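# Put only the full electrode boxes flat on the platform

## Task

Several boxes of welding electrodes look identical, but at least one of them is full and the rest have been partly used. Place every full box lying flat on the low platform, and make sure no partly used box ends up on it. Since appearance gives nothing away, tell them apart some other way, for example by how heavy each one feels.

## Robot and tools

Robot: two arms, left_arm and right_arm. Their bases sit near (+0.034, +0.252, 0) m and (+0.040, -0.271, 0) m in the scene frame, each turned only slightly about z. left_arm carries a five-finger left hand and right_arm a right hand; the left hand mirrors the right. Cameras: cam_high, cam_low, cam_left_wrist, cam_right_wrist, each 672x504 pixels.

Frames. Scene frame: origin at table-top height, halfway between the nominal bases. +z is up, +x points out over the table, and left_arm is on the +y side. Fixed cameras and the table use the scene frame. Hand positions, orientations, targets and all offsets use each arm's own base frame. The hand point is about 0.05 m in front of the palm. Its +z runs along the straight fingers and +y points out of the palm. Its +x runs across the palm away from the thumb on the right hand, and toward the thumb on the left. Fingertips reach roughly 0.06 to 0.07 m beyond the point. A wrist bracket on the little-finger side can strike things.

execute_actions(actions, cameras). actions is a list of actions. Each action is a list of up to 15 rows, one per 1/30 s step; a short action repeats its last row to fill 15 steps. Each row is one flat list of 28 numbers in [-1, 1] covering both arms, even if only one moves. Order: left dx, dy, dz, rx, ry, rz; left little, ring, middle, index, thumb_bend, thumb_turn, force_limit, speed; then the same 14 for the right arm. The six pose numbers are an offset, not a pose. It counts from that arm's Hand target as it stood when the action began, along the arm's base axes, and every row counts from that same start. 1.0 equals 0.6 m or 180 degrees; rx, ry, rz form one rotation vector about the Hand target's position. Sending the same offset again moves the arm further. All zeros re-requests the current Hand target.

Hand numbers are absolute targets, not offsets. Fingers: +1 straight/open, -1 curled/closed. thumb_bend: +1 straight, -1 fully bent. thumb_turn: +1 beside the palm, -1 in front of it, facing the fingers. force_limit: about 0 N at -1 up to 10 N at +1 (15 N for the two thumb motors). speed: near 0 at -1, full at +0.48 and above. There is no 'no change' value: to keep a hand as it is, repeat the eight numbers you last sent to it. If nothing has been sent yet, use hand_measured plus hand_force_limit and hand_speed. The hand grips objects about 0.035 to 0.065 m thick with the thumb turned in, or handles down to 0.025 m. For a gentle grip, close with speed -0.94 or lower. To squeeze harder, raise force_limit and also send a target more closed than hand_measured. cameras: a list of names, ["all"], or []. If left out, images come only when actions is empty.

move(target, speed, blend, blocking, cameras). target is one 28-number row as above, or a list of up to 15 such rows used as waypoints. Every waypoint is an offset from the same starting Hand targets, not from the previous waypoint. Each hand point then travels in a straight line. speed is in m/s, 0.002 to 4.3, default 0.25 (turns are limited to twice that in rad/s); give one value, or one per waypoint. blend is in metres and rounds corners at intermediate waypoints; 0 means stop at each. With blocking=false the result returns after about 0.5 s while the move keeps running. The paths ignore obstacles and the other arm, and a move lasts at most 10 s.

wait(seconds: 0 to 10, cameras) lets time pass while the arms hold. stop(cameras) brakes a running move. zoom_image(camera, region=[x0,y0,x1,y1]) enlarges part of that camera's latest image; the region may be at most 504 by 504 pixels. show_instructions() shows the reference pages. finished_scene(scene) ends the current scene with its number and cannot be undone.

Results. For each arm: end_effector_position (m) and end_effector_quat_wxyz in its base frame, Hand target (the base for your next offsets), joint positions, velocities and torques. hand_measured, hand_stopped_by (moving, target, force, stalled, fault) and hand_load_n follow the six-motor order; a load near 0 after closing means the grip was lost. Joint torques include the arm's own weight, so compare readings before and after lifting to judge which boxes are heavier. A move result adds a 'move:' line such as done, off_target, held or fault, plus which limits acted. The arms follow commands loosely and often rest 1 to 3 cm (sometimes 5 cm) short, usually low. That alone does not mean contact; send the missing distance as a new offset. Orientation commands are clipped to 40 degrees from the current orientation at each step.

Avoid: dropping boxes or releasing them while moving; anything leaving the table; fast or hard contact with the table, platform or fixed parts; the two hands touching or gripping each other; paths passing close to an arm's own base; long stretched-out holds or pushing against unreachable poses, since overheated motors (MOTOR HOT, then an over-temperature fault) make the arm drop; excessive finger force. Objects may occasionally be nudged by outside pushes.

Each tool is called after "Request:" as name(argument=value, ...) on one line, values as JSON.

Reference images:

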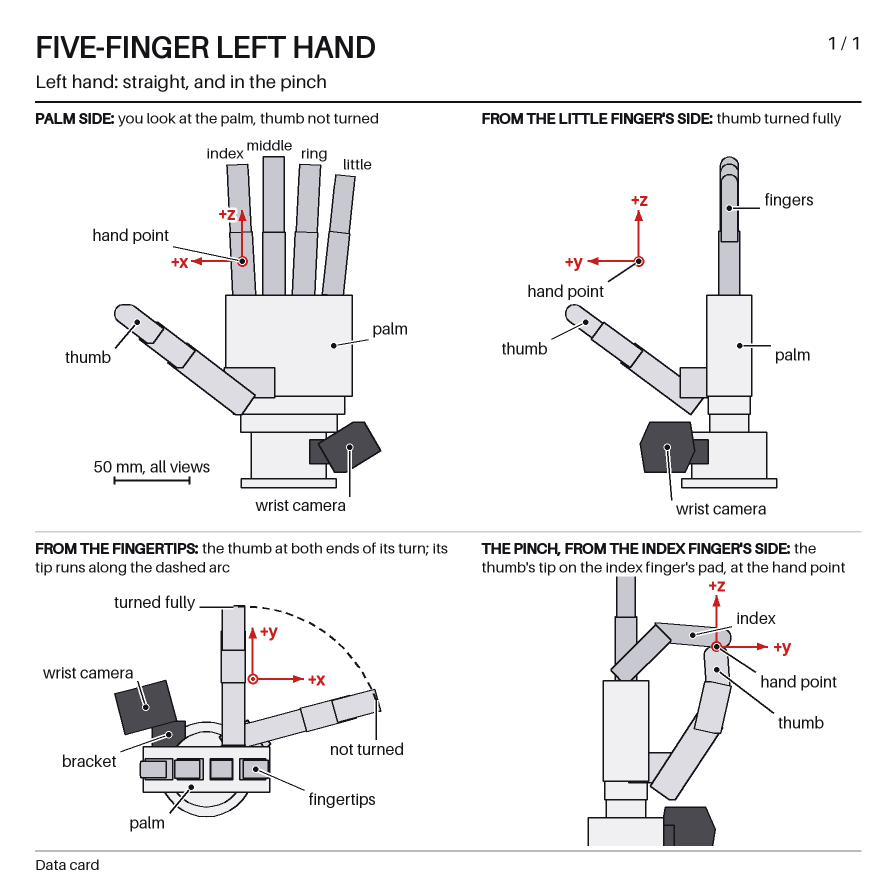

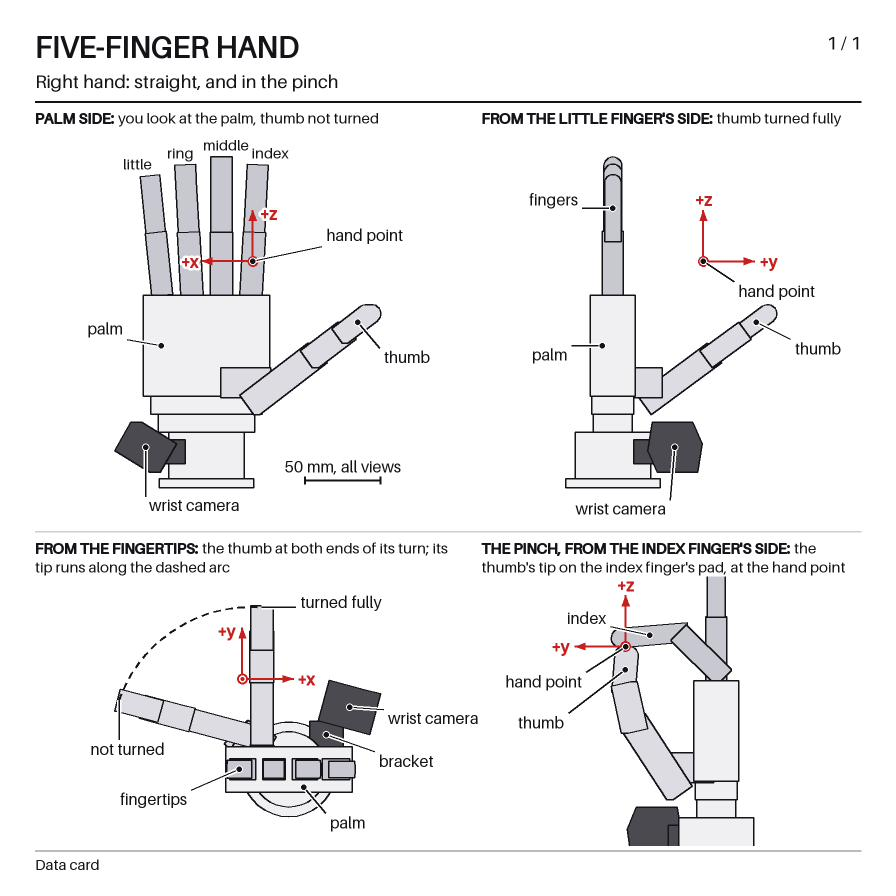

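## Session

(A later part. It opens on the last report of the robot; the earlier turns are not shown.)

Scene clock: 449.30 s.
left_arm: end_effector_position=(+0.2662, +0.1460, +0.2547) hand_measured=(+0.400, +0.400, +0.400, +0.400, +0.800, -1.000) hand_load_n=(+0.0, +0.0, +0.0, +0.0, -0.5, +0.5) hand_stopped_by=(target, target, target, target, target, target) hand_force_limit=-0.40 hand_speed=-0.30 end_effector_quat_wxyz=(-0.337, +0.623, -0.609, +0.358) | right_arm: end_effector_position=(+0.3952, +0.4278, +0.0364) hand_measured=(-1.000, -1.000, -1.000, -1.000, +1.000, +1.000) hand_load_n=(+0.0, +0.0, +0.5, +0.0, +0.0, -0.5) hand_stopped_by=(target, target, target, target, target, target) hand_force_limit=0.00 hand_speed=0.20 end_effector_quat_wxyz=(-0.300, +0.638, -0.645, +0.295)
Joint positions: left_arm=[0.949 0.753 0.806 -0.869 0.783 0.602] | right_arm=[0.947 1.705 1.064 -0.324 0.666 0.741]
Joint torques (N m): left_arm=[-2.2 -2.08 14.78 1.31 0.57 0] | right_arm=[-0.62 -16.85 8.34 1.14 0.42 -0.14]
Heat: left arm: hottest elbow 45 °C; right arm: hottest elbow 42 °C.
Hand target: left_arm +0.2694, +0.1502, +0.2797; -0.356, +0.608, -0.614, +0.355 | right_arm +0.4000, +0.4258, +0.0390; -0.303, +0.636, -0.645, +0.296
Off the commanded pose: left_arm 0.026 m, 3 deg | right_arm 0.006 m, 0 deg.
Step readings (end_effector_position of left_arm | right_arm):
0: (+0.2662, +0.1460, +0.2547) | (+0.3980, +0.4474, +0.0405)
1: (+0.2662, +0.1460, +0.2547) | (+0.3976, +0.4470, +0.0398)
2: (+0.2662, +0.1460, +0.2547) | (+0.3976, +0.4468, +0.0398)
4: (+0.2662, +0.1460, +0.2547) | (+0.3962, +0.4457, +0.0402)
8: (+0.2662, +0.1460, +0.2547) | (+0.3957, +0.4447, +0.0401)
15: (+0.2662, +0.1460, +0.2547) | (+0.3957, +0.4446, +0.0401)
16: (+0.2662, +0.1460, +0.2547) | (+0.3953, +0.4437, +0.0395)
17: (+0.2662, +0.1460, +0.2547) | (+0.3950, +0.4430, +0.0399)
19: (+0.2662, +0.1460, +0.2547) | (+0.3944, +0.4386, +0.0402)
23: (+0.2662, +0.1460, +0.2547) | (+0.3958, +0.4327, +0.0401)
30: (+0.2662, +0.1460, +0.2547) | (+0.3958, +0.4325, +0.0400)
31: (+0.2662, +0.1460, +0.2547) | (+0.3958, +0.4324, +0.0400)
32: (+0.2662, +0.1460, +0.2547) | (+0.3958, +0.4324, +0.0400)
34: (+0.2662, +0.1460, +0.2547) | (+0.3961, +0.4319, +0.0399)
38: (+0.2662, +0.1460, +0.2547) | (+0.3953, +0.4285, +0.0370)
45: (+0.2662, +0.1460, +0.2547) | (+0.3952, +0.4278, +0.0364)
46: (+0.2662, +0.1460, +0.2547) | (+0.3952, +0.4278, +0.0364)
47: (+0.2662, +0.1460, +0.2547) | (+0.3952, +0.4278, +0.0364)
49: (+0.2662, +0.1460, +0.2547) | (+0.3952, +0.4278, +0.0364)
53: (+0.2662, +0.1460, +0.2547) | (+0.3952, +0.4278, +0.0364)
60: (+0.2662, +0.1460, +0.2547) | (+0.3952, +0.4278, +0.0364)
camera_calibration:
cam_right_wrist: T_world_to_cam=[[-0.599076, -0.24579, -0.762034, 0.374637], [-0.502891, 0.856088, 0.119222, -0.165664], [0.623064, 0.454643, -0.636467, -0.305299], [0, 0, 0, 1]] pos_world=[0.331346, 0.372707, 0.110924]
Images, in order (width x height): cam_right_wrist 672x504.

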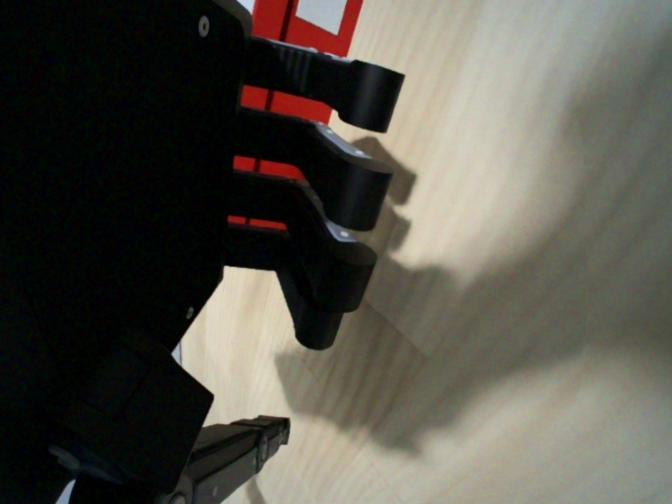

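Request:
move(target=[[0,0,0,0,0,0,0.4,0.4,0.4,0.4,0.8,-1,-0.4,-0.3,0.0833,0,0,0,0,0,-1,-1,-1,-1,1,1,0,0.2],[0,0,0,0,0,0,0.4,0.4,0.4,0.4,0.8,-1,-0.4,-0.3,0.1083,0,0,0,0,0,-1,-1,-1,-1,1,1,0,0.2]], speed=[0.06,0.04], cameras=["cam_high","cam_right_wrist"])

Scene clock: 469.47 s.
left_arm: end_effector_position=(+0.2662, +0.1460, +0.2547) hand_measured=(+0.400, +0.400, +0.400, +0.400, +0.800, -1.000) hand_load_n=(+0.0, +0.0, +0.0, +0.0, +0.0, +0.0) hand_stopped_by=(target, target, target, target, target, target) hand_force_limit=-0.40 hand_speed=-0.30 end_effector_quat_wxyz=(-0.337, +0.623, -0.609, +0.358) | right_arm: end_effector_position=(+0.4352, +0.4134, +0.0273) hand_measured=(-1.000, -1.000, -1.000, -1.000, +1.000, +1.000) hand_load_n=(+0.0, +0.0, +0.0, +0.0, +0.0, +0.0) hand_stopped_by=(target, target, target, target, target, target) hand_force_limit=0.00 hand_speed=0.20 end_effector_quat_wxyz=(-0.284, +0.652, -0.639, +0.294)
Joint positions: left_arm=[0.949 0.753 0.806 -0.869 0.783 0.602] | right_arm=[0.862 1.755 1.114 -0.304 0.607 0.639]
Joint torques (N m): left_arm=[-2.2 -2.14 14.8 1.31 0.57 -0.01] | right_arm=[-1.73 -15.21 13.76 1.58 0.36 -0.11]
Heat: left arm: hottest elbow 45 °C; right arm: hottest elbow 41 °C.
Hand target: left_arm +0.2694, +0.1502, +0.2797; -0.356, +0.608, -0.614, +0.355 | right_arm +0.4648, +0.4258, +0.0390; -0.303, +0.636, -0.645, +0.296
Off the commanded pose: left_arm 0.026 m, 3 deg | right_arm 0.034 m, 3 deg.
move: off_target (left_arm, right_arm)
camera_calibration:
cam_right_wrist: T_world_to_cam=[[-0.613803, -0.278985, -0.738521, 0.407675], [-0.513936, 0.85131, 0.105553, -0.124936], [0.599262, 0.444341, -0.665917, -0.314089], [0, 0, 0, 1]] pos_world=[0.374244, 0.359657, 0.105107]
Images, in order (width x height): cam_high 672x504, cam_right_wrist 672x504.

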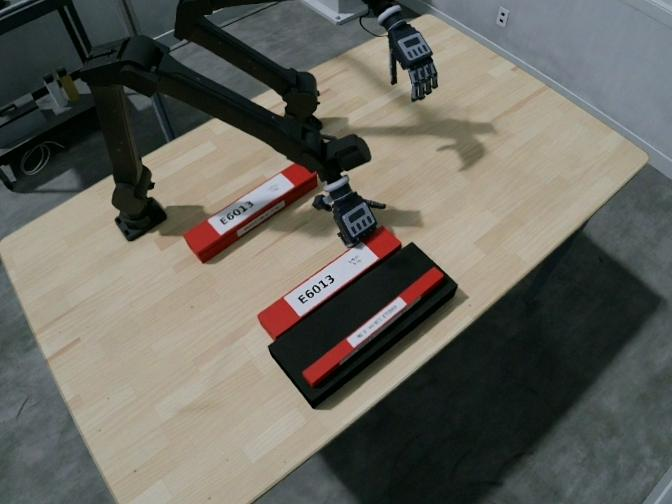

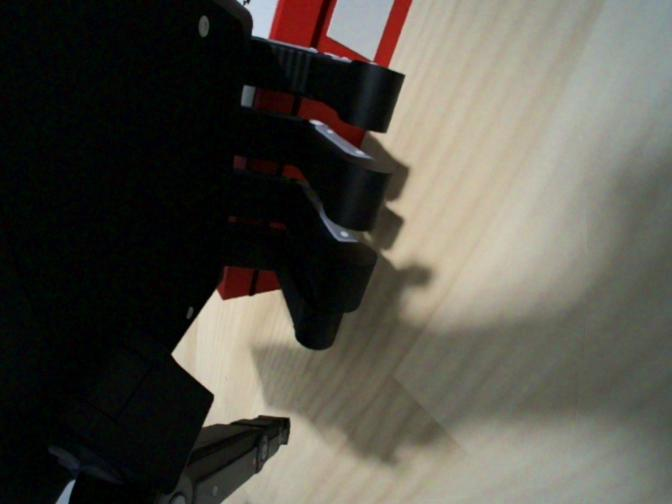

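Request:
zoom_image(camera="cam_high", region=[230, 210, 480, 420])

Scaled by 2.016 from the camera's 672x504 image, which has a finer 960x720 frame.

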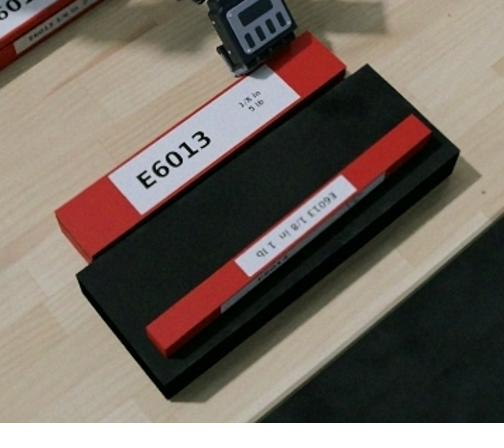

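Request:
zoom_image(camera="cam_right_wrist", region=[180, 0, 480, 360])

Request:
wait(seconds=0.1, cameras=["cam_low"])

Scaled by 1.400 from the camera's 672x504 image, which has a finer 960x720 frame.

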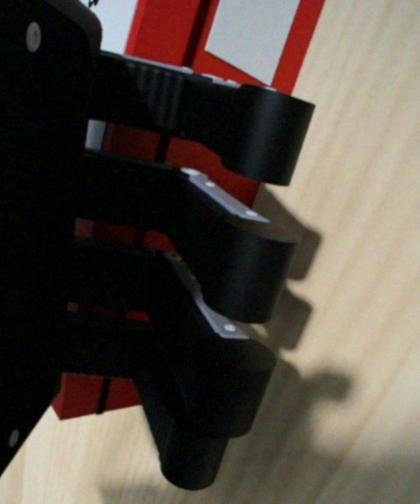

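Scene clock: 484.07 s.
left_arm: end_effector_position=(+0.2662, +0.1460, +0.2547) hand_measured=(+0.400, +0.400, +0.400, +0.400, +0.800, -1.000) hand_load_n=(+0.0, +0.0, +0.0, +0.0, +0.0, +0.0) hand_stopped_by=(target, target, target, target, target, target) hand_force_limit=-0.40 hand_speed=-0.30 end_effector_quat_wxyz=(-0.337, +0.623, -0.609, +0.358) | right_arm: end_effector_position=(+0.4352, +0.4135, +0.0273) hand_measured=(-1.000, -1.000, -1.000, -1.000, +1.000, +1.000) hand_load_n=(+0.0, +0.0, -0.5, -0.5, +0.0, +0.0) hand_stopped_by=(target, target, target, target, target, target) hand_force_limit=0.00 hand_speed=0.20 end_effector_quat_wxyz=(-0.284, +0.652, -0.639, +0.294)
Joint positions: left_arm=[0.949 0.753 0.806 -0.869 0.783 0.602] | right_arm=[0.862 1.755 1.114 -0.304 0.607 0.639]
Joint torques (N m): left_arm=[-2.14 -2.08 14.78 1.31 0.57 -0.01] | right_arm=[-1.79 -15.27 13.74 1.58 0.37 -0.11]
Heat: left arm: hottest elbow 45 °C; right arm: hottest elbow 44 °C.
Hand target: left_arm +0.2694, +0.1502, +0.2797; -0.356, +0.608, -0.614, +0.355 | right_arm +0.4648, +0.4259, +0.0390; -0.303, +0.636, -0.645, +0.296
Off the commanded pose: left_arm 0.026 m, 3 deg | right_arm 0.034 m, 3 deg.
wait: 0.10 s; at rest from the start
Images, in order (width x height): cam_low 672x504.

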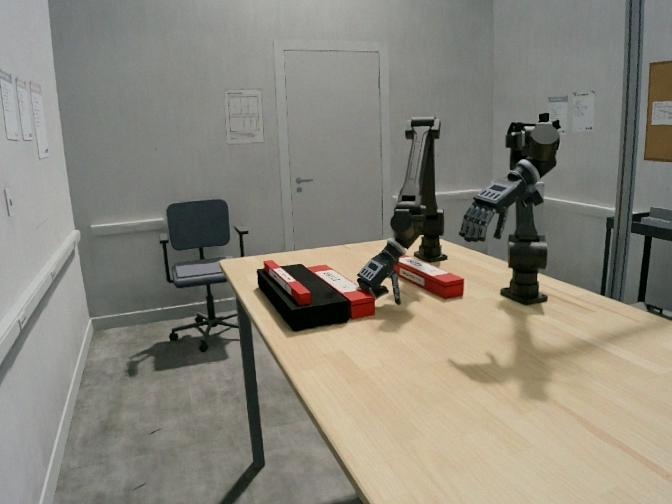

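Request:
zoom_image(camera="cam_low", region=[240, 220, 480, 340])

Scaled by 2.100 from the camera's 672x504 image, which has a finer 960x720 frame.

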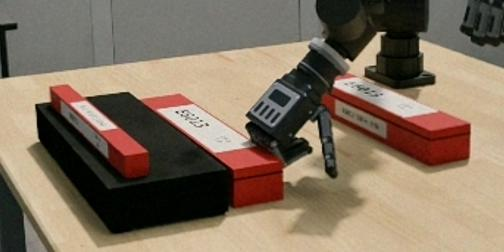

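Request:
move(target=[[0,0,0,0,0,0,0.4,0.4,0.4,0.4,0.8,-1,-0.4,-0.3,-0.0663,0,0.035,0,0,0,-1,-1,-1,-1,1,1,0,0.2],[0,0,0,0,0,0,0.4,0.4,0.4,0.4,0.8,-1,-0.4,-0.3,-0.1413,-0.043,0.3517,0,0,0,-1,-1,-1,-1,1,1,0,0.2],[0,0,0,0,0,0,0.4,0.4,0.4,0.4,0.8,-1,-0.4,-0.3,-0.0413,-0.4097,0.268,0,0,0,0.7,0.7,0.7,0.7,1,1,0,0.2],[0,0,0,0,0,0,0.4,0.4,0.4,0.4,0.8,-1,-0.4,-0.3,-0.0413,-0.4097,0.218,0,0,0,0.7,0.7,0.7,0.7,0.95,-1,0,0.2]], speed=[0.1,0.2,0.25,0.1], cameras=["cam_high","cam_right_wrist"])

Scene clock: 500.30 s.
left_arm: end_effector_position=(+0.2662, +0.1460, +0.2547) hand_measured=(+0.400, +0.400, +0.400, +0.400, +0.800, -1.000) hand_load_n=(+0.0, +0.0, +0.0, +0.0, +0.0, +0.0) hand_stopped_by=(target, target, target, target, target, target) hand_force_limit=-0.40 hand_speed=-0.30 end_effector_quat_wxyz=(-0.337, +0.623, -0.609, +0.358) | right_arm: end_effector_position=(+0.4372, +0.1749, +0.1709) hand_measured=(+0.700, +0.700, +0.700, +0.700, +0.950, -1.000) hand_load_n=(+0.0, +0.0, +0.0, +0.0, +0.0, +0.0) hand_stopped_by=(target, target, target, target, target, target) hand_force_limit=0.00 hand_speed=0.20 end_effector_quat_wxyz=(-0.298, +0.633, -0.651, +0.296)
Joint positions: left_arm=[0.949 0.753 0.806 -0.869 0.783 0.602] | right_arm=[0.416 1.176 0.874 -0.448 0.319 0.304]
Joint torques (N m): left_arm=[-2.14 -2.14 14.79 1.32 0.58 -0.01] | right_arm=[0.62 -8.88 10.36 1.77 0.14 -0.14]
Heat: left arm: hottest elbow 45 °C; right arm: hottest elbow 44 °C.
Hand target: left_arm +0.2694, +0.1502, +0.2797; -0.356, +0.608, -0.614, +0.355 | right_arm +0.4401, +0.1799, +0.1697; -0.302, +0.636, -0.645, +0.296
Off the commanded pose: left_arm 0.026 m, 3 deg | right_arm 0.006 m, 1 deg.
move: off_target (left_arm)
camera_calibration:
cam_right_wrist: T_world_to_cam=[[-0.603857, -0.232679, -0.762376, 0.44003], [-0.488859, 0.863555, 0.123653, 0.0477421], [0.629582, 0.447363, -0.635211, -0.132781], [0, 0, 0, 1]] pos_world=[0.372651, 0.120559, 0.245222]
Images, in order (width x height): cam_high 672x504, cam_right_wrist 672x504.

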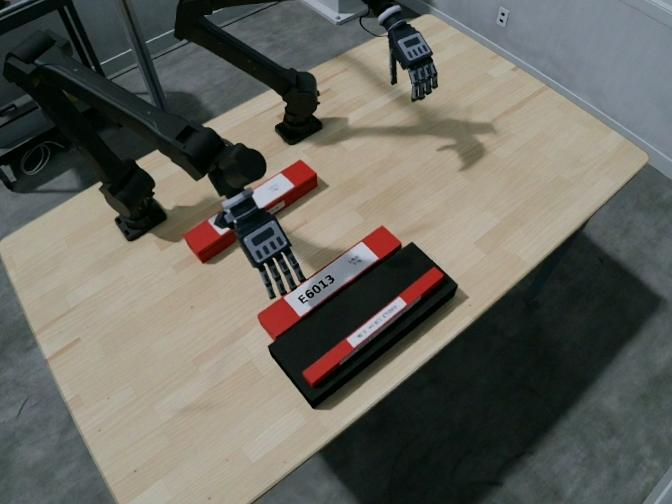

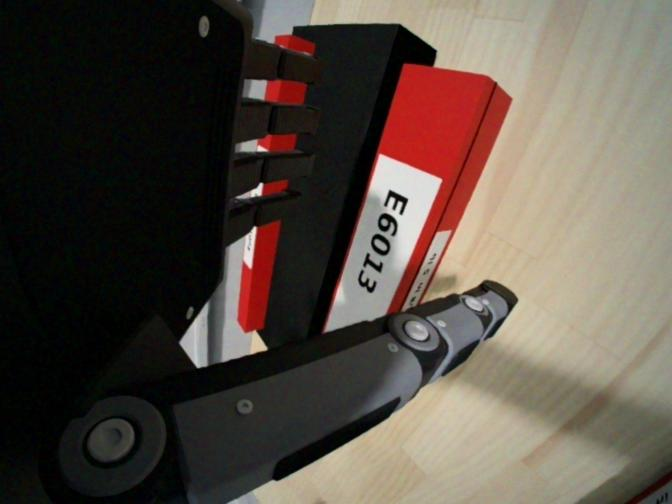

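Request:
zoom_image(camera="cam_right_wrist", region=[290, 0, 530, 180])

Scaled by 2.100 from the camera's 672x504 image, which has a finer 960x720 frame.

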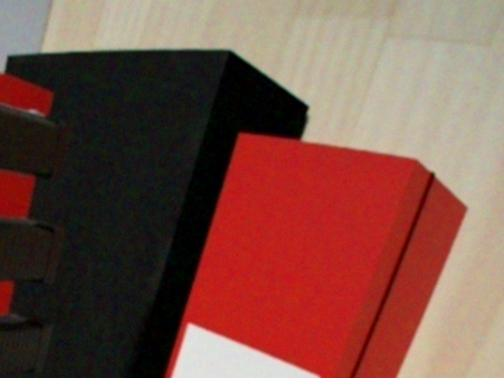

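Request:
wait(seconds=0.1, cameras=["cam_low"])

Request:
zoom_image(camera="cam_low", region=[250, 250, 390, 340])

Scene clock: 516.97 s.
left_arm: end_effector_position=(+0.2662, +0.1460, +0.2547) hand_measured=(+0.400, +0.400, +0.400, +0.400, +0.800, -1.000) hand_load_n=(+0.0, +0.0, +0.0, +0.0, +0.0, +0.0) hand_stopped_by=(target, target, target, target, target, target) hand_force_limit=-0.40 hand_speed=-0.30 end_effector_quat_wxyz=(-0.337, +0.623, -0.609, +0.358) | right_arm: end_effector_position=(+0.4372, +0.1749, +0.1709) hand_measured=(+0.700, +0.700, +0.700, +0.700, +0.950, -1.000) hand_load_n=(+0.0, +0.0, +0.0, +0.0, +0.0, +0.0) hand_stopped_by=(target, target, target, target, target, target) hand_force_limit=0.00 hand_speed=0.20 end_effector_quat_wxyz=(-0.298, +0.633, -0.651, +0.296)
Joint positions: left_arm=[0.949 0.753 0.806 -0.869 0.783 0.602] | right_arm=[0.416 1.176 0.874 -0.448 0.319 0.304]
Joint torques (N m): left_arm=[-2.14 -2.14 14.8 1.32 0.57 -0.01] | right_arm=[0.62 -8.94 10.37 1.77 0.15 -0.13]
Heat: left arm: hottest elbow 46 °C; right arm: hottest elbow 43 °C.
Hand target: left_arm +0.2694, +0.1502, +0.2797; -0.356, +0.608, -0.614, +0.355 | right_arm +0.4401, +0.1799, +0.1697; -0.302, +0.636, -0.645, +0.296
Off the commanded pose: left_arm 0.026 m, 3 deg | right_arm 0.006 m, 1 deg.
wait: 0.10 s; at rest from the start
Images, in order (width x height): cam_low 672x504.

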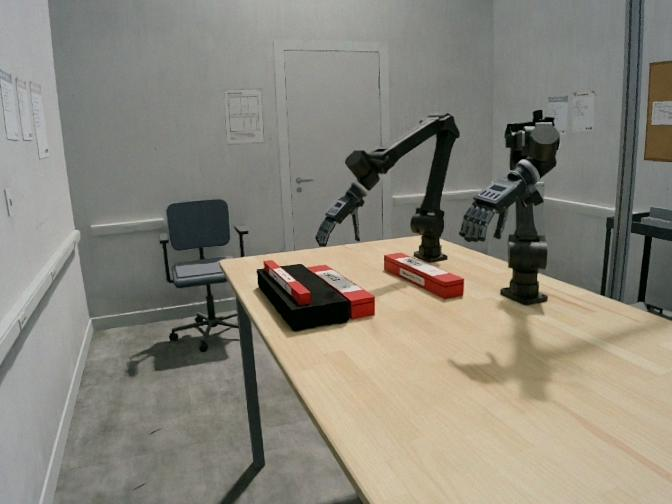

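Scaled by 3.600 from the camera's 672x504 image, which has a finer 960x720 frame.

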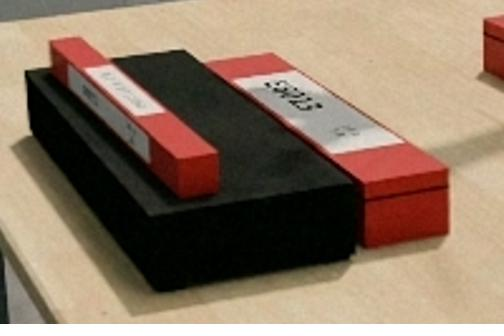

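Request:
move(target=[[0,0,0,0,0,0,0.4,0.4,0.4,0.4,0.8,-1,-0.4,-0.3,0.0332,-0.2832,-0.05,0,0,0,0.3,0.3,0.3,0.3,0.95,-1,0,0.2],[0,0,0,0,0,0,0.4,0.4,0.4,0.4,0.8,-1,-0.4,-0.3,0.0332,-0.2832,-0.233,0,0,0,0.3,0.3,0.3,0.3,0.95,-1,0,0.2]], speed=[0.2,0.12], cameras=["cam_high","cam_right_wrist"])

Scene clock: 570.53 s.
left_arm: end_effector_position=(+0.2662, +0.1460, +0.2547) hand_measured=(+0.400, +0.400, +0.400, +0.400, +0.800, -1.000) hand_load_n=(+0.0, +0.0, +0.0, +0.0, +0.0, +0.0) hand_stopped_by=(target, target, target, target, target, target) hand_force_limit=-0.40 hand_speed=-0.30 end_effector_quat_wxyz=(-0.337, +0.623, -0.609, +0.358) | right_arm: end_effector_position=(+0.4621, +0.0079, +0.0407) hand_measured=(+0.300, +0.300, +0.300, +0.300, +0.950, -1.000) hand_load_n=(+0.0, +0.0, -3.0, +0.0, +0.0, +0.0) hand_stopped_by=(target, target, target, target, target, target) hand_force_limit=0.00 hand_speed=0.20 end_effector_quat_wxyz=(-0.307, +0.630, -0.647, +0.301)
Joint positions: left_arm=[0.949 0.753 0.806 -0.869 0.783 0.602] | right_arm=[-0.067 1.366 0.621 0.062 -0.049 -0.016]
Joint torques (N m): left_arm=[-2.14 -2.14 14.79 1.32 0.57 -0.01] | right_arm=[0.44 -8.7 7.61 1.76 -0.08 -0.14]
Heat: left arm: hottest elbow 46 °C; right arm: hottest elbow 42 °C.
Hand target: left_arm +0.2694, +0.1502, +0.2797; -0.356, +0.608, -0.614, +0.355 | right_arm +0.4600, +0.0100, +0.0300; -0.303, +0.636, -0.645, +0.296
Off the commanded pose: left_arm 0.026 m, 3 deg | right_arm 0.011 m, 1 deg.
move: off_target (left_arm, right_arm)
camera_calibration:
cam_right_wrist: T_world_to_cam=[[-0.586463, -0.231506, -0.776187, 0.309522], [-0.493487, 0.862015, 0.115759, 0.222654], [0.642286, 0.450926, -0.619785, -0.162898], [0, 0, 0, 1]] pos_world=[0.396027, -0.04682, 0.113511]
Images, in order (width x height): cam_high 672x504, cam_right_wrist 672x504.

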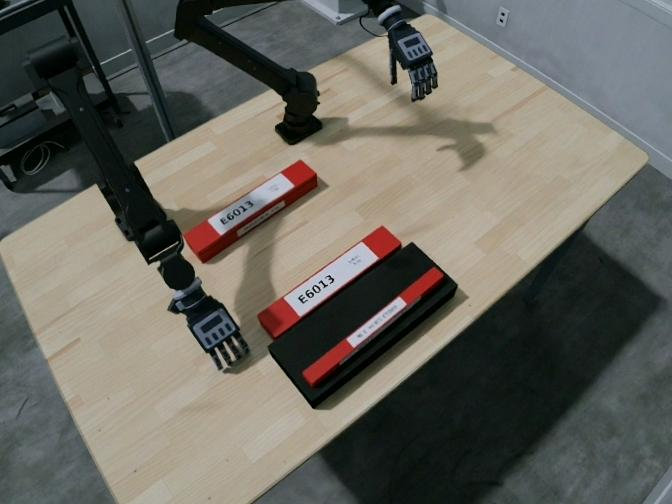

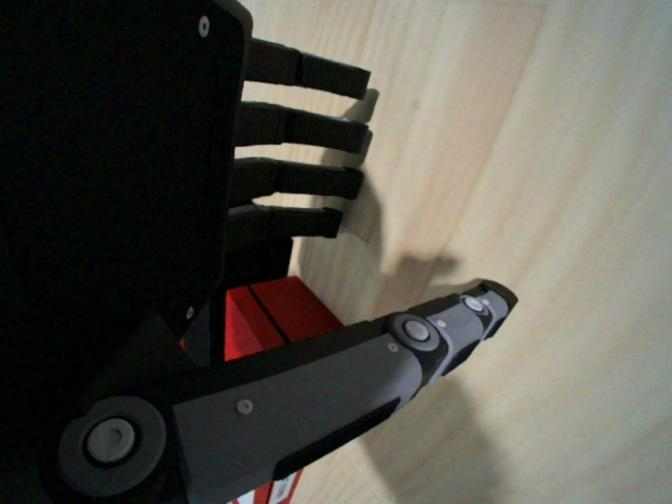

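Request:
move(target=[[0,0,0,0,0,0,0.4,0.4,0.4,0.4,0.8,-1,-0.4,-0.3,0,0,0.022,0,0,0,0.3,0.3,0.3,0.3,0.95,-1,0,0.2],[0,0,0,0,0,0,0.4,0.4,0.4,0.4,0.8,-1,-0.4,-0.3,0,0.15,0.022,0,0,0,0.3,0.3,0.3,0.3,0.95,-1,0,0.2]], speed=[0.05,0.04], cameras=["cam_high","cam_right_wrist"])

Scene clock: 577.27 s.
left_arm: end_effector_position=(+0.2662, +0.1460, +0.2547) hand_measured=(+0.400, +0.400, +0.400, +0.400, +0.800, -1.000) hand_load_n=(+0.0, +0.0, +0.0, +0.0, +0.0, +0.0) hand_stopped_by=(target, target, target, target, target, target) hand_force_limit=-0.40 hand_speed=-0.30 end_effector_quat_wxyz=(-0.337, +0.623, -0.609, +0.358) | right_arm: end_effector_position=(+0.4578, +0.0684, +0.0398) hand_measured=(+0.300, +0.300, +0.300, +0.300, +0.950, -1.000) hand_load_n=(+0.0, +0.0, +0.5, +0.0, +0.0, +0.0) hand_stopped_by=(target, target, target, target, target, target) hand_force_limit=0.00 hand_speed=0.20 end_effector_quat_wxyz=(-0.286, +0.619, -0.659, +0.317)
Joint positions: left_arm=[0.949 0.753 0.806 -0.869 0.783 0.602] | right_arm=[0.141 1.359 0.621 0.037 0.173 0.123]
Joint torques (N m): left_arm=[-2.2 -2.2 14.8 1.32 0.57 -0.01] | right_arm=[3.96 -9.7 10.33 0.53 -1.16 0.07]
Heat: left arm: hottest elbow 46 °C; right arm: hottest elbow 41 °C.
Hand target: left_arm +0.2694, +0.1502, +0.2797; -0.356, +0.608, -0.614, +0.355 | right_arm +0.4601, +0.1001, +0.0433; -0.303, +0.636, -0.645, +0.296
Off the commanded pose: left_arm 0.026 m, 3 deg | right_arm 0.032 m, 4 deg.
move: off_target (left_arm, right_arm)
camera_calibration:
cam_right_wrist: T_world_to_cam=[[-0.60472, -0.226719, -0.763487, 0.327763], [-0.447139, 0.889936, 0.089888, 0.146401], [0.659075, 0.395742, -0.639538, -0.191106], [0, 0, 0, 1]] pos_world=[0.38962, 0.0196517, 0.114863]
Images, in order (width x height): cam_high 672x504, cam_right_wrist 672x504.

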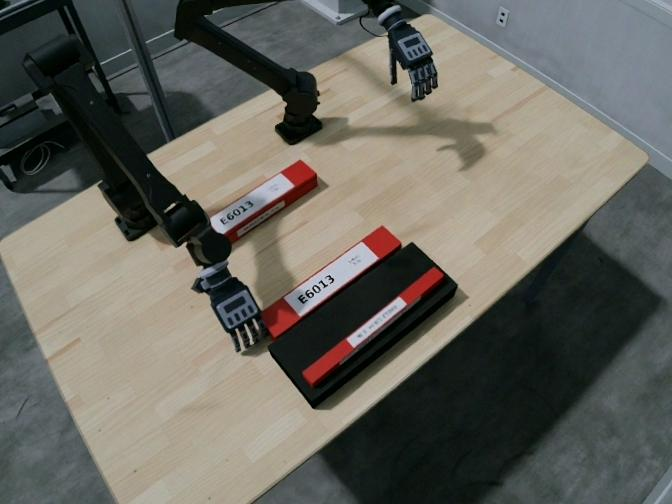

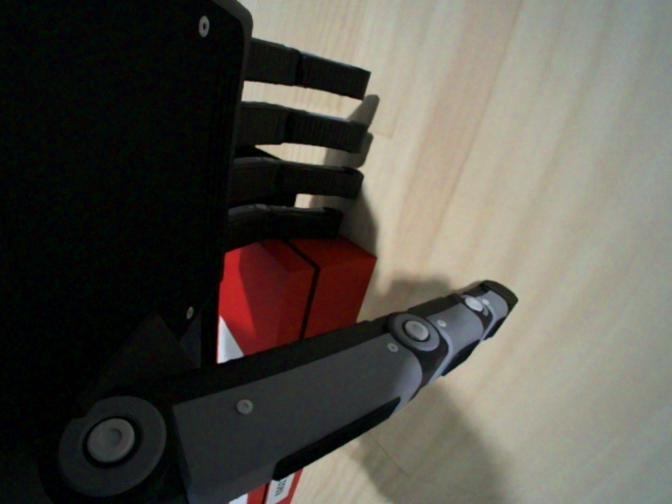

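Request:
move(target=[0,0,0,0,0,0,0.4,0.4,0.4,0.4,0.8,-1,-0.4,-0.3,0,0.0667,0,0,0,0,0.3,0.3,0.3,0.3,0.95,-1,0,0.2], speed=0.03, cameras=["cam_high","cam_right_wrist"])

Scene clock: 581.53 s.
left_arm: end_effector_position=(+0.2662, +0.1460, +0.2547) hand_measured=(+0.400, +0.400, +0.400, +0.400, +0.800, -1.000) hand_load_n=(+0.0, +0.0, +0.0, +0.0, +0.0, +0.0) hand_stopped_by=(target, target, target, target, target, target) hand_force_limit=-0.40 hand_speed=-0.30 end_effector_quat_wxyz=(-0.337, +0.623, -0.609, +0.358) | right_arm: end_effector_position=(+0.4526, +0.1027, +0.0398) hand_measured=(+0.300, +0.300, +0.300, +0.300, +0.950, -1.000) hand_load_n=(+0.0, +0.0, +0.0, +0.0, -0.5, +0.0) hand_stopped_by=(target, target, target, target, target, target) hand_force_limit=0.00 hand_speed=0.20 end_effector_quat_wxyz=(-0.283, +0.617, -0.662, +0.319)
Joint positions: left_arm=[0.949 0.753 0.806 -0.869 0.783 0.602] | right_arm=[0.244 1.363 0.63 0.014 0.26 0.196]
Joint torques (N m): left_arm=[-2.14 -2.2 14.76 1.29 0.58 0] | right_arm=[4.31 -8.29 11.81 0.7 -1.35 0.06]
Heat: left arm: hottest elbow 46 °C; right arm: hottest elbow 42 °C.
Hand target: left_arm +0.2694, +0.1502, +0.2797; -0.356, +0.608, -0.614, +0.355 | right_arm +0.4601, +0.1401, +0.0432; -0.303, +0.636, -0.645, +0.296
Off the commanded pose: left_arm 0.026 m, 3 deg | right_arm 0.038 m, 5 deg.
move: off_target (left_arm, right_arm)
camera_calibration:
cam_right_wrist: T_world_to_cam=[[-0.608323, -0.223586, -0.761546, 0.333675], [-0.438838, 0.894247, 0.0879973, 0.109466], [0.661335, 0.387726, -0.642109, -0.201402], [0, 0, 0, 1]] pos_world=[0.384215, 0.0548041, 0.115155]
Images, in order (width x height): cam_high 672x504, cam_right_wrist 672x504.

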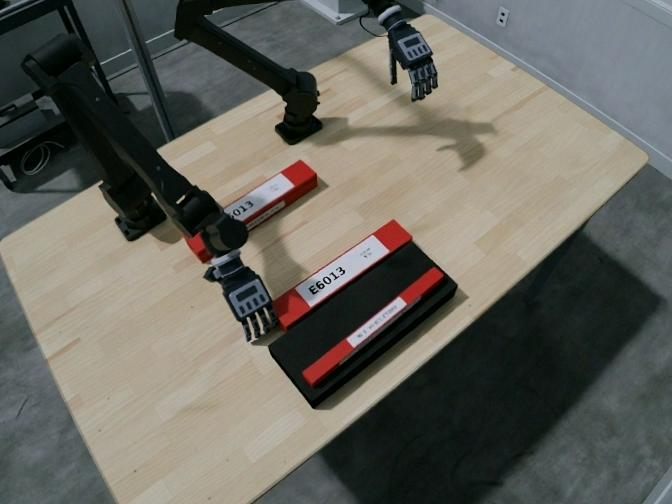

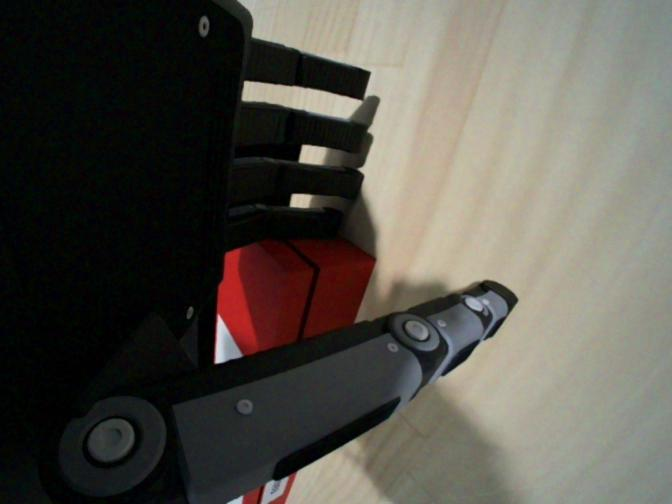

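Request:
move(target=[0,0,0,0,0,0,0.4,0.4,0.4,0.4,0.8,-1,-0.4,-0.3,0.008,0.11,0,0,0,0,0.3,0.3,0.3,0.3,0.95,-1,0,0.2], speed=0.04, cameras=["cam_high","cam_right_wrist"])

Scene clock: 585.40 s.
left_arm: end_effector_position=(+0.2662, +0.1460, +0.2547) hand_measured=(+0.400, +0.400, +0.400, +0.400, +0.800, -1.000) hand_load_n=(+0.0, +0.0, +0.0, +0.0, +0.0, +0.0) hand_stopped_by=(target, target, target, target, target, target) hand_force_limit=-0.40 hand_speed=-0.30 end_effector_quat_wxyz=(-0.337, +0.623, -0.609, +0.358) | right_arm: end_effector_position=(+0.4594, +0.1651, +0.0394) hand_measured=(+0.300, +0.300, +0.300, +0.300, +0.950, -1.000) hand_load_n=(+0.0, +0.0, +0.0, +0.0, +0.0, +0.0) hand_stopped_by=(target, target, target, target, target, target) hand_force_limit=0.00 hand_speed=0.20 end_effector_quat_wxyz=(-0.281, +0.618, -0.661, +0.319)
Joint positions: left_arm=[0.949 0.753 0.806 -0.869 0.783 0.602] | right_arm=[0.402 1.433 0.706 -0.03 0.377 0.304]
Joint torques (N m): left_arm=[-2.14 -2.2 14.79 1.31 0.57 -0.01] | right_arm=[4.31 -9.35 12.22 0.79 -1.27 0.07]
Heat: left arm: hottest elbow 46 °C; right arm: hottest elbow 42 °C.
Hand target: left_arm +0.2694, +0.1502, +0.2797; -0.356, +0.608, -0.614, +0.355 | right_arm +0.4648, +0.2060, +0.0431; -0.302, +0.636, -0.645, +0.296
Off the commanded pose: left_arm 0.026 m, 3 deg | right_arm 0.042 m, 5 deg.
move: off_target (left_arm, right_arm)
camera_calibration:
cam_right_wrist: T_world_to_cam=[[-0.609322, -0.227788, -0.759499, 0.352468], [-0.440732, 0.893549, 0.0855937, 0.0577566], [0.659152, 0.38689, -0.644852, -0.22906], [0, 0, 0, 1]] pos_world=[0.391207, 0.1173, 0.115046]
Images, in order (width x height): cam_high 672x504, cam_right_wrist 672x504.

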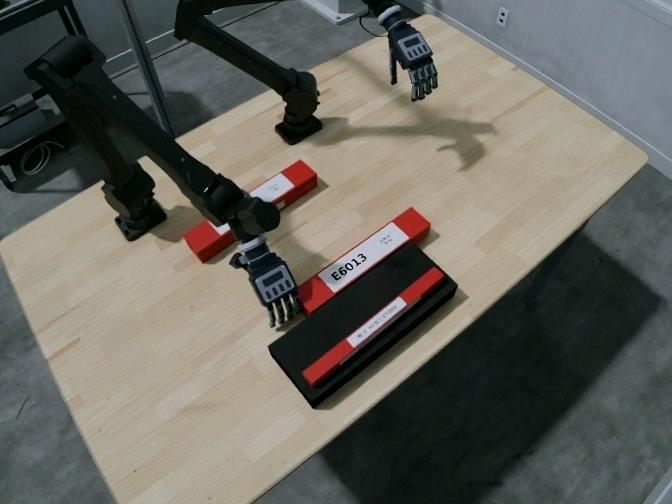

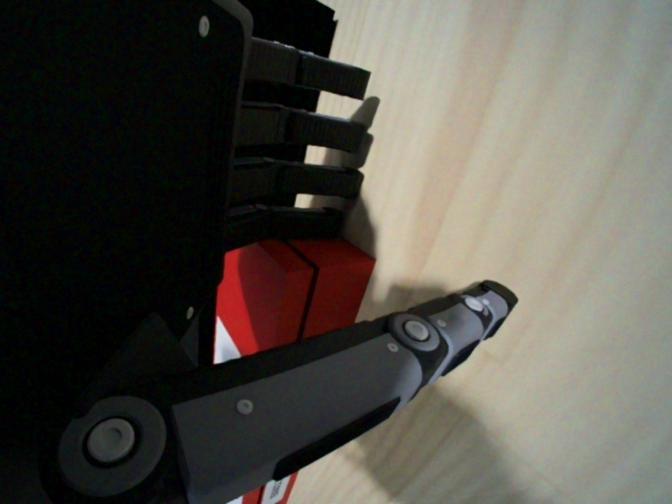

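Request:
move(target=[0,0,0,0,0,0,0.4,0.4,0.4,0.4,0.8,-1,-0.4,-0.3,0.003,0.055,0,0,0,0,0.3,0.3,0.3,0.3,0.95,-1,0,0.2], speed=0.04, cameras=["cam_high","cam_low"])

Request:
zoom_image(camera="cam_high", region=[230, 190, 480, 420])

Request:
zoom_image(camera="cam_low", region=[250, 250, 390, 340])

Scene clock: 590.87 s.
left_arm: end_effector_position=(+0.2662, +0.1460, +0.2547) hand_measured=(+0.400, +0.400, +0.400, +0.400, +0.800, -1.000) hand_load_n=(+0.0, +0.0, +0.0, +0.0, +0.0, +0.0) hand_stopped_by=(target, target, target, target, target, target) hand_force_limit=-0.40 hand_speed=-0.30 end_effector_quat_wxyz=(-0.337, +0.623, -0.609, +0.358) | right_arm: end_effector_position=(+0.4623, +0.1980, +0.0393) hand_measured=(+0.300, +0.300, +0.300, +0.300, +0.950, -1.000) hand_load_n=(+0.0, +0.0, +0.0, +0.5, +0.0, +0.0) hand_stopped_by=(target, target, target, target, target, target) hand_force_limit=0.00 hand_speed=0.20 end_effector_quat_wxyz=(-0.282, +0.620, -0.660, +0.318)
Joint positions: left_arm=[0.949 0.753 0.806 -0.869 0.783 0.602] | right_arm=[0.475 1.474 0.755 -0.058 0.426 0.357]
Joint torques (N m): left_arm=[-2.14 -2.08 14.82 1.32 0.57 -0.01] | right_arm=[4.13 -9.93 12.4 0.81 -1.16 0.09]
Heat: left arm: hottest elbow 46 °C; right arm: hottest elbow 42 °C.
Hand target: left_arm +0.2694, +0.1502, +0.2797; -0.356, +0.608, -0.614, +0.355 | right_arm +0.4666, +0.2391, +0.0431; -0.302, +0.636, -0.645, +0.296
Off the commanded pose: left_arm 0.026 m, 3 deg | right_arm 0.041 m, 4 deg.
move: off_target (left_arm, right_arm)
Images, in order (width x height): cam_high 672x504, cam_low 672x504.

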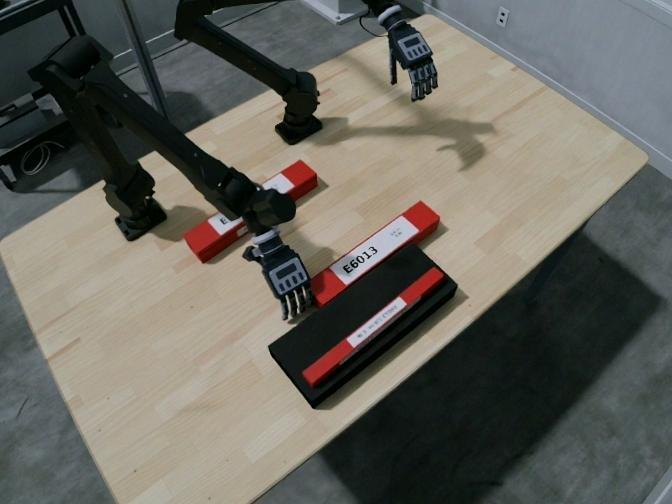

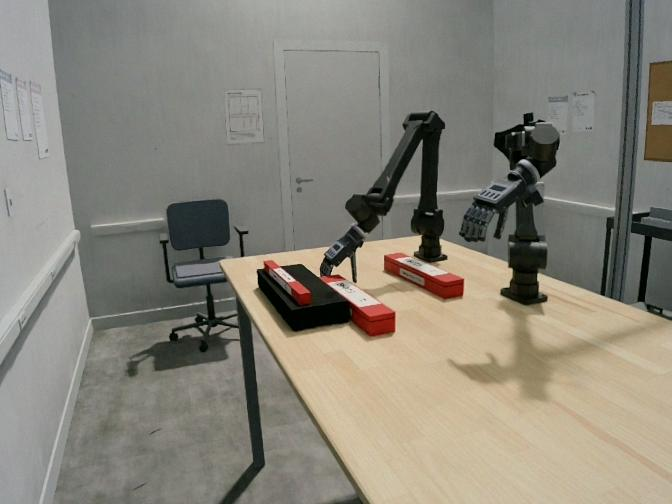

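Scaled by 2.016 from the camera's 672x504 image, which has a finer 960x720 frame.

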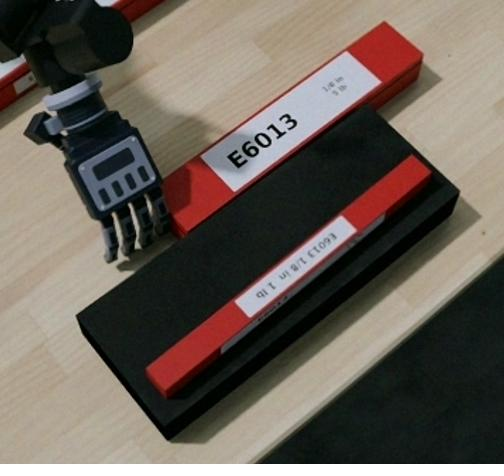

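Scaled by 3.600 from the camera's 672x504 image, which has a finer 960x720 frame.

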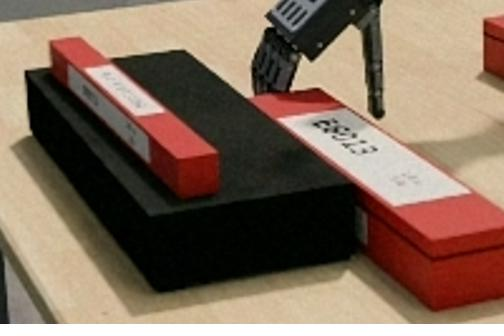

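Request:
move(target=[[0,0,0,0,0,0,0.4,0.4,0.4,0.4,0.8,-1,-0.4,-0.3,0,-0.15,0.01,0,0,0,0.3,0.3,0.3,0.3,0.95,-1,0,0.2],[0.1,-0.08,-0.02,0,0.02,0,0.7,0.7,0.7,0.7,0.95,-1,0,0.2,-0.1776,-0.1985,0.295,0,0,0,0.3,0.3,0.3,0.3,0.95,-1,0,0.2],[0.301,-0.242,-0.1,0,0.056,0,0.7,0.7,0.7,0.7,0.95,-1,0,0.2,-0.1776,-0.1985,0.295,0,0,0,0.3,0.3,0.3,0.3,0.95,-1,0,0.2]], speed=[0.1,0.2,0.2], cameras=["cam_high","cam_left_wrist"])

Scene clock: 606.03 s.
left_arm: end_effector_position=(+0.4292, +0.0025, +0.1920) hand_measured=(+0.700, +0.700, +0.700, +0.700, +0.950, -1.000) hand_load_n=(+0.0, +0.0, +0.0, +0.0, +0.0, +0.0) hand_stopped_by=(target, target, target, target, target, target) hand_force_limit=0.00 hand_speed=0.20 end_effector_quat_wxyz=(-0.277, +0.644, -0.656, +0.282) | right_arm: end_effector_position=(+0.3514, +0.1134, +0.1996) hand_measured=(+0.300, +0.300, +0.300, +0.300, +0.950, -1.000) hand_load_n=(+0.0, -0.5, +0.0, +0.0, +0.0, +0.0) hand_stopped_by=(target, target, target, target, target, target) hand_force_limit=0.00 hand_speed=0.20 end_effector_quat_wxyz=(-0.290, +0.640, -0.649, +0.292)
Joint positions: left_arm=[0.107 1.083 0.882 -0.561 0.09 0.087] | right_arm=[0.33 0.855 0.757 -0.654 0.254 0.234]
Joint torques (N m): left_arm=[-1.96 -6.12 14.64 3.23 -0.08 -0.19] | right_arm=[0.85 -4.54 14.83 0.73 0.24 -0.03]
Motor temperatures (°C): left_arm=[31 31 47 31 27 27] | right_arm=[30 33 44 27 26 30]
Heat: left arm: hottest elbow 47 °C; right arm: hottest elbow 44 °C.
Hand target: left_arm +0.4501, +0.0049, +0.2200; -0.301, +0.637, -0.643, +0.301 | right_arm +0.3601, +0.1200, +0.2202; -0.303, +0.636, -0.645, +0.296
Off the commanded pose: left_arm 0.035 m, 4 deg | right_arm 0.023 m, 2 deg.
move: off_target (left_arm, right_arm); target 2's new numbers were sent with left_arm's hand 0.026 m and 3 deg from that target
camera_calibration:
cam_left_wrist: T_world_to_cam=[[0.619192, -0.291573, 0.7291, -0.411228], [-0.577112, -0.798617, 0.170742, 0.213204], [0.532488, -0.526494, -0.662768, 0.0152531], [0, 0, 0, 1]] pos_world=[0.36955, 0.0583963, 0.273532]
Images, in order (width x height): cam_high 672x504, cam_left_wrist 672x504.

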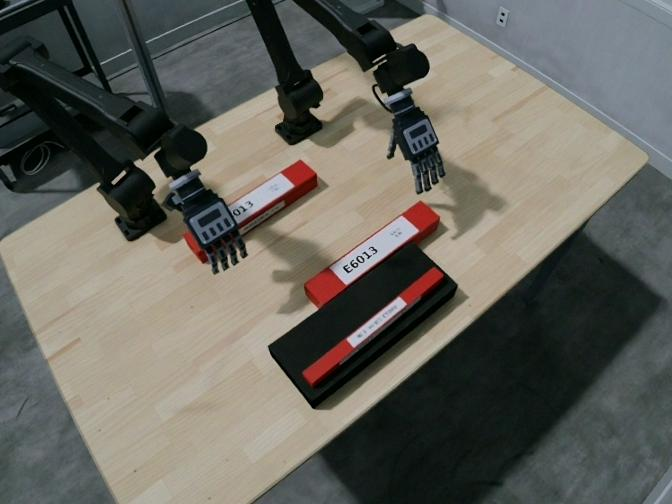

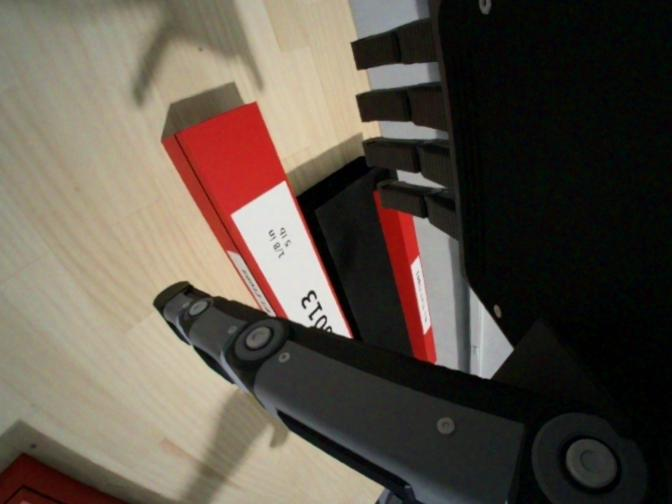

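Request:
zoom_image(camera="cam_left_wrist", region=[140, 70, 460, 310])

Scaled by 1.575 from the camera's 672x504 image, which has a finer 960x720 frame.

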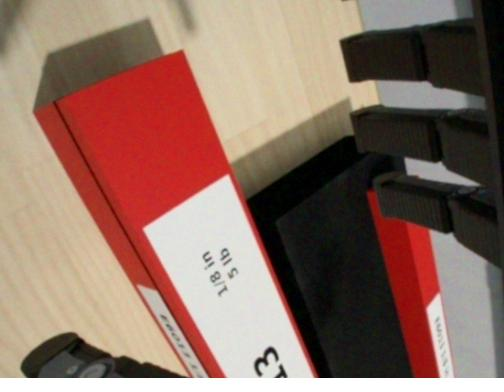

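Request:
move(target=[0.0573,-0.0248,-0.1667,0,0,0,0.7,0.7,0.7,0.7,0.95,-1,0,0.2,0,0,0,0,0,0,0.3,0.3,0.3,0.3,0.95,-1,0,0.2], speed=0.15, cameras=["cam_left_wrist"])

Request:
zoom_image(camera="cam_left_wrist", region=[140, 70, 460, 310])

Scene clock: 621.00 s.
left_arm: end_effector_position=(+0.4795, -0.0068, +0.1180) hand_measured=(+0.700, +0.700, +0.700, +0.700, +0.950, -1.000) hand_load_n=(+0.0, +0.0, +0.0, -0.5, +0.0, +0.0) hand_stopped_by=(target, target, target, target, target, target) hand_force_limit=0.00 hand_speed=0.20 end_effector_quat_wxyz=(-0.296, +0.639, -0.647, +0.294) | right_arm: end_effector_position=(+0.3514, +0.1134, +0.1996) hand_measured=(+0.300, +0.300, +0.300, +0.300, +0.950, -1.000) hand_load_n=(+0.0, +0.0, +0.0, +0.0, +0.0, +0.0) hand_stopped_by=(target, target, target, target, target, target) hand_force_limit=0.00 hand_speed=0.20 end_effector_quat_wxyz=(-0.290, +0.640, -0.649, +0.292)
Joint positions: left_arm=[0.065 1.275 0.803 -0.241 0.052 0.055] | right_arm=[0.33 0.855 0.757 -0.654 0.254 0.234]
Joint torques (N m): left_arm=[-2.73 -8 9.24 3.41 -0.1 -0.18] | right_arm=[0.73 -4.54 14.8 0.72 0.24 -0.03]
Heat: left arm: hottest elbow 49 °C; right arm: hottest elbow 44 °C.
Hand target: left_arm +0.4843, -0.0099, +0.1198; -0.301, +0.637, -0.643, +0.300 | right_arm +0.3601, +0.1200, +0.2202; -0.303, +0.636, -0.645, +0.296
Off the commanded pose: left_arm 0.006 m, 1 deg | right_arm 0.023 m, 2 deg.
move: off_target (right_arm)
camera_calibration:
cam_left_wrist: T_world_to_cam=[[0.586139, -0.291433, 0.755982, -0.378497], [-0.578037, -0.804233, 0.138138, 0.251668], [0.567727, -0.517954, -0.639851, -0.0849743], [0, 0, 0, 1]] pos_world=[0.415567, 0.0480801, 0.197001]
Images, in order (width x height): cam_left_wrist 672x504.

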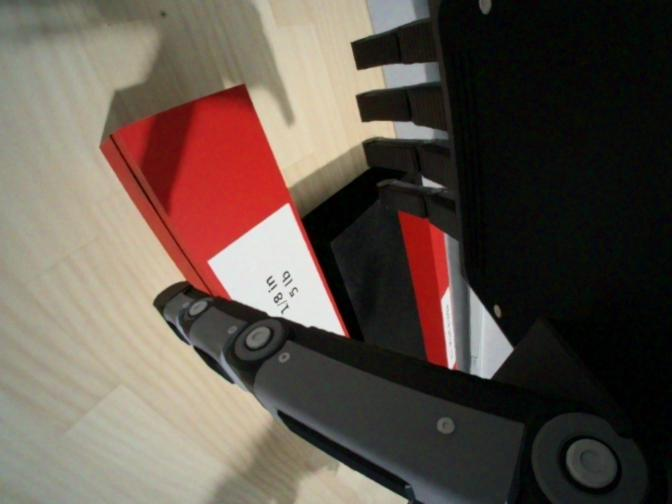

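Scaled by 1.575 from the camera's 672x504 image, which has a finer 960x720 frame.

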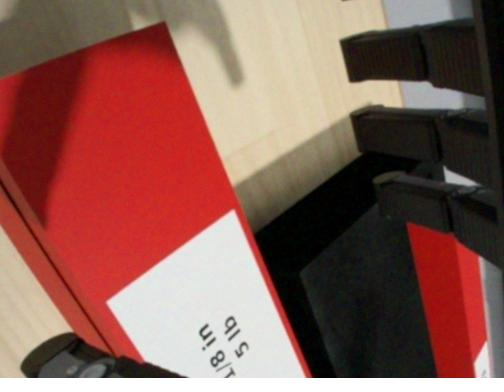

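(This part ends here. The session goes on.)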